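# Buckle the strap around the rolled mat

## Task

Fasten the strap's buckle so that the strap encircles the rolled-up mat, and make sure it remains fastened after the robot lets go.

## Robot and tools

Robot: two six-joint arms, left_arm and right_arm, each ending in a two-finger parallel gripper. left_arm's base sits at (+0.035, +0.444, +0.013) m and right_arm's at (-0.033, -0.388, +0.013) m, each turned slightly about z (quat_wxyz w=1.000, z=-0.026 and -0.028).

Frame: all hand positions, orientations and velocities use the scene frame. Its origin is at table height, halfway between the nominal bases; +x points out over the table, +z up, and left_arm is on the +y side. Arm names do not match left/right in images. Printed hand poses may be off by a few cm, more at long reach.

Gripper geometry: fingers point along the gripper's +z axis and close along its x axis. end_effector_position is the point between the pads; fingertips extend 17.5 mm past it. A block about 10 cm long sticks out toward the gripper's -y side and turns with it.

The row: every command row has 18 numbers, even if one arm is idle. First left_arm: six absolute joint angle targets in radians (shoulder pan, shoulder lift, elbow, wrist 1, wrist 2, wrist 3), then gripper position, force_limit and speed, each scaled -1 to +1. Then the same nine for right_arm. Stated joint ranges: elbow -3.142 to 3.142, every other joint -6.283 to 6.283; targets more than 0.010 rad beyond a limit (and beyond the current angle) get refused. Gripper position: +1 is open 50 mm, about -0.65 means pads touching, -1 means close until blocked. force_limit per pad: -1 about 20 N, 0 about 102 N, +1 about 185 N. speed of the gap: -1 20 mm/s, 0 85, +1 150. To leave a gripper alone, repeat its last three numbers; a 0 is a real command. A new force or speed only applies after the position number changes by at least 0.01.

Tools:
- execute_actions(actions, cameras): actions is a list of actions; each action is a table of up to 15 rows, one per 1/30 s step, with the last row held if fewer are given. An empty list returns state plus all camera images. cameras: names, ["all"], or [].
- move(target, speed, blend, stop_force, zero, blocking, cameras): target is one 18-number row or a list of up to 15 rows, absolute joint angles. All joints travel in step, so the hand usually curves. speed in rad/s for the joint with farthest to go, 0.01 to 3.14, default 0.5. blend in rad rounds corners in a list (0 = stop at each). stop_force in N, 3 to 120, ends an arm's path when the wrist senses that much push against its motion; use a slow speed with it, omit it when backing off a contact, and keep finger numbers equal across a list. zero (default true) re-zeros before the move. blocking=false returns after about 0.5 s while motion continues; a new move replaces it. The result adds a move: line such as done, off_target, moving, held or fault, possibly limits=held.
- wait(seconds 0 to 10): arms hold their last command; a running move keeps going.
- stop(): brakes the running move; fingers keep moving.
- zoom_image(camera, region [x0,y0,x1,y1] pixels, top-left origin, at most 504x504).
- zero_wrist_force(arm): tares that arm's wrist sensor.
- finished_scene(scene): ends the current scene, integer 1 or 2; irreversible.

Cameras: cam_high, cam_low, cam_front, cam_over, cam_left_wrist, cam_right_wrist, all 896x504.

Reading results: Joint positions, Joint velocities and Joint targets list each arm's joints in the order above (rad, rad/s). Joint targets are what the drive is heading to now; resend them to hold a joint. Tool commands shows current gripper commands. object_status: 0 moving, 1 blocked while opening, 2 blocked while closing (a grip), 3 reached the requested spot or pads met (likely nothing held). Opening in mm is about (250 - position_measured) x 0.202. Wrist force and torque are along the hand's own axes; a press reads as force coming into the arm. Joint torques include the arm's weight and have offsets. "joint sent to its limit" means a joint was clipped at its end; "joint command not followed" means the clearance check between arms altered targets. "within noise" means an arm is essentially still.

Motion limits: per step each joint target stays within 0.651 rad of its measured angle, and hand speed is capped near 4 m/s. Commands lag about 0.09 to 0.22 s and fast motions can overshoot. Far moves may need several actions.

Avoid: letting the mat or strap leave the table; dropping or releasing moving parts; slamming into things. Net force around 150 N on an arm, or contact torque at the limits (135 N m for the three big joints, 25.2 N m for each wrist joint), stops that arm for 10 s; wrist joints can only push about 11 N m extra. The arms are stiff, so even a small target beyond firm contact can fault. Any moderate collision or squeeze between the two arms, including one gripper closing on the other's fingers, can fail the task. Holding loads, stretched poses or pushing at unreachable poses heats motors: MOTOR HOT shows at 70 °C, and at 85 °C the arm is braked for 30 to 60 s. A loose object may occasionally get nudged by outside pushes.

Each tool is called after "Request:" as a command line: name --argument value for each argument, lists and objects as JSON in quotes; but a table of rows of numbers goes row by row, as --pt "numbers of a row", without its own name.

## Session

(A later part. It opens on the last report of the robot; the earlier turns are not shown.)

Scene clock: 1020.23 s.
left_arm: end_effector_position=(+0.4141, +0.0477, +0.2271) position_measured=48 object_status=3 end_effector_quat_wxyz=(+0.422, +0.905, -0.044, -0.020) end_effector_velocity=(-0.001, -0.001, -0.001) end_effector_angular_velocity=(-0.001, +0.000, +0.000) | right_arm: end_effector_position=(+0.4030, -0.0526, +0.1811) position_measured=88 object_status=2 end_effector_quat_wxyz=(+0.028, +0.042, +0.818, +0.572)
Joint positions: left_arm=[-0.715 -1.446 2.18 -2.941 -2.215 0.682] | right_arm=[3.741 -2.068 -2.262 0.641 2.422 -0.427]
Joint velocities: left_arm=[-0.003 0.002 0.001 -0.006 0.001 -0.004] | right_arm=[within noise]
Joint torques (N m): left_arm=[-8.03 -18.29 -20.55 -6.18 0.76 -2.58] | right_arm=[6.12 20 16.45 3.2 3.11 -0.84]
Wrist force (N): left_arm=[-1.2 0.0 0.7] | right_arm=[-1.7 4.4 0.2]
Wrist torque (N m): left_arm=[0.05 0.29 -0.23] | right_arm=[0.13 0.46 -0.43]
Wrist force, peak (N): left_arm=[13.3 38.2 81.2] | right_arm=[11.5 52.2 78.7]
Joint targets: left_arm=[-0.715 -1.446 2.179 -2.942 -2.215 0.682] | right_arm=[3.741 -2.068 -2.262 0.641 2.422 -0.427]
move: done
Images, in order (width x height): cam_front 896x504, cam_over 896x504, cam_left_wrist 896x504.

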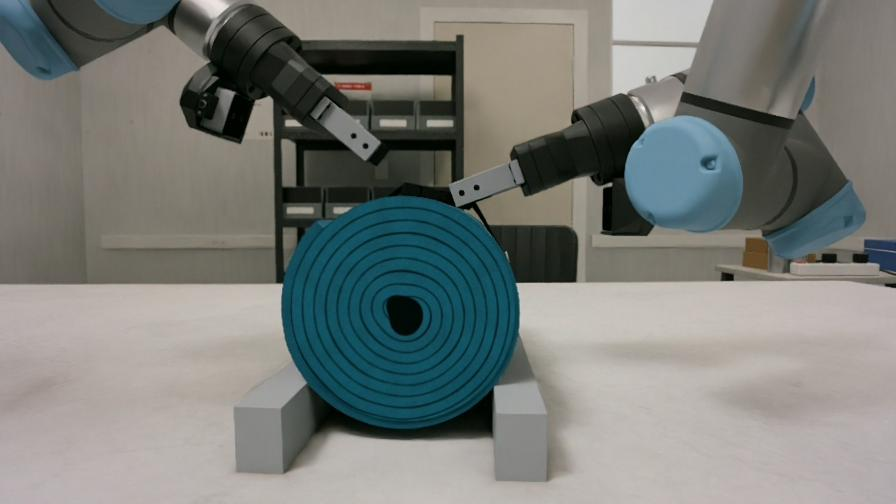

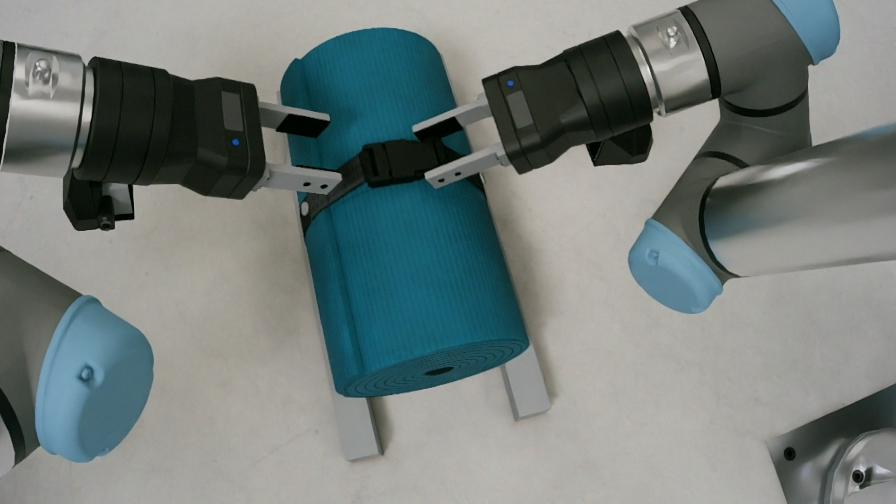

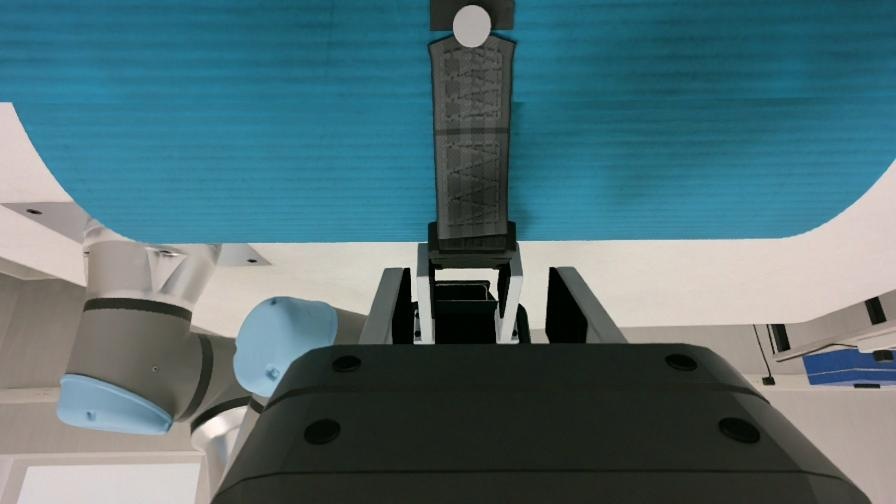

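Request:
move --pt "-0.715 -1.446 2.179 -2.942 -2.215 0.682 0.7 0 -1 3.741 -2.068 -2.262 0.641 2.422 -0.427 0.8 0 -1" --pt "-0.715 -1.446 2.179 -2.942 -2.215 0.682 0.7 0 -1 3.6483 -1.9873 -2.3051 0.5428 2.4998 -0.5083 0.8 0 -1" --speed 0.15 --cameras '["cam_front","cam_over"]'

Request:
zoom_image --camera "cam_over" --region '[240, 80, 540, 248]'

Scene clock: 1030.93 s.
left_arm: end_effector_position=(+0.4143, +0.0474, +0.2275) position_measured=48 object_status=3 end_effector_quat_wxyz=(+0.422, +0.905, -0.044, -0.020) | right_arm: end_effector_position=(+0.3990, -0.0964, +0.1990) position_measured=32 object_status=3 end_effector_quat_wxyz=(+0.029, +0.041, +0.818, +0.573) end_effector_velocity=(+0.001, +0.002, -0.001) end_effector_angular_velocity=(-0.001, -0.001, -0.002)
Joint positions: left_arm=[-0.715 -1.446 2.179 -2.942 -2.215 0.682] | right_arm=[3.648 -1.987 -2.305 0.543 2.5 -0.508]
Joint velocities: left_arm=[within noise] | right_arm=[0.004 -0.003 0.003 0.004 -0.005 0.004]
Joint torques (N m): left_arm=[-7.58 -36.71 -24.14 -5.23 0.56 -2.56] | right_arm=[6.11 20.05 18.48 4.49 -1.63 1.54]
Wrist force (N): left_arm=[-1.2 0.1 0.7] | right_arm=[-1.3 -1.4 0.2]
Wrist torque (N m): left_arm=[0.07 0.29 -0.21] | right_arm=[-0.13 0.49 -0.44]
Wrist force, peak (N): left_arm=[-1.4 0.0 0.8] | right_arm=[-1.5 6.8 -1.0]
Joint targets: left_arm=[-0.715 -1.446 2.179 -2.942 -2.215 0.682] | right_arm=[3.648 -1.987 -2.305 0.543 2.500 -0.508]
move: done
Images, in order (width x height): cam_front 896x504, cam_over 896x504.

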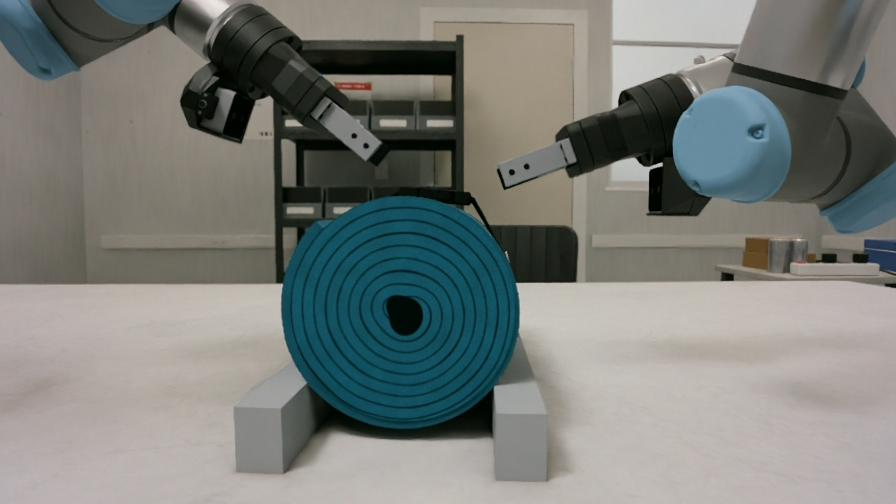

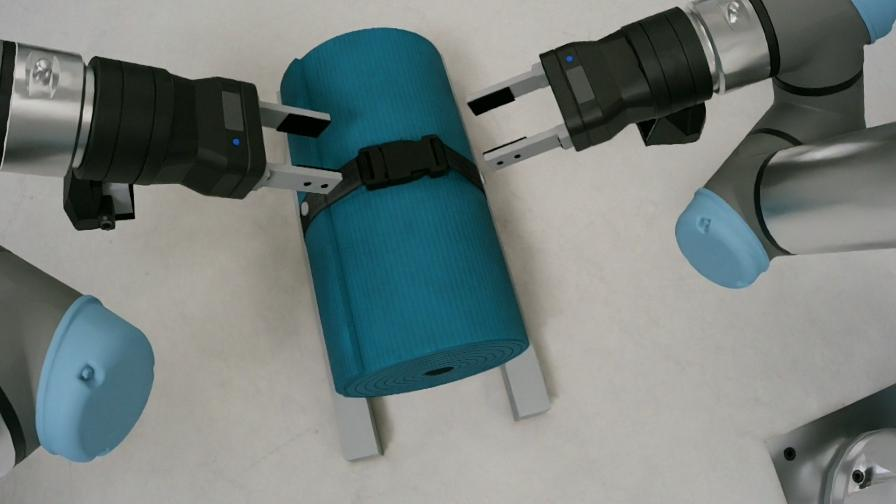

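Scaled by 1.680.

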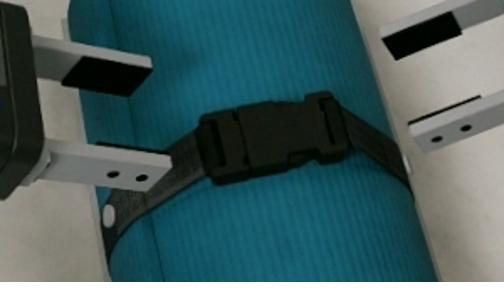

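Buckled.

Request:
finished_scene --scene 1

The scene is finished: the task was done.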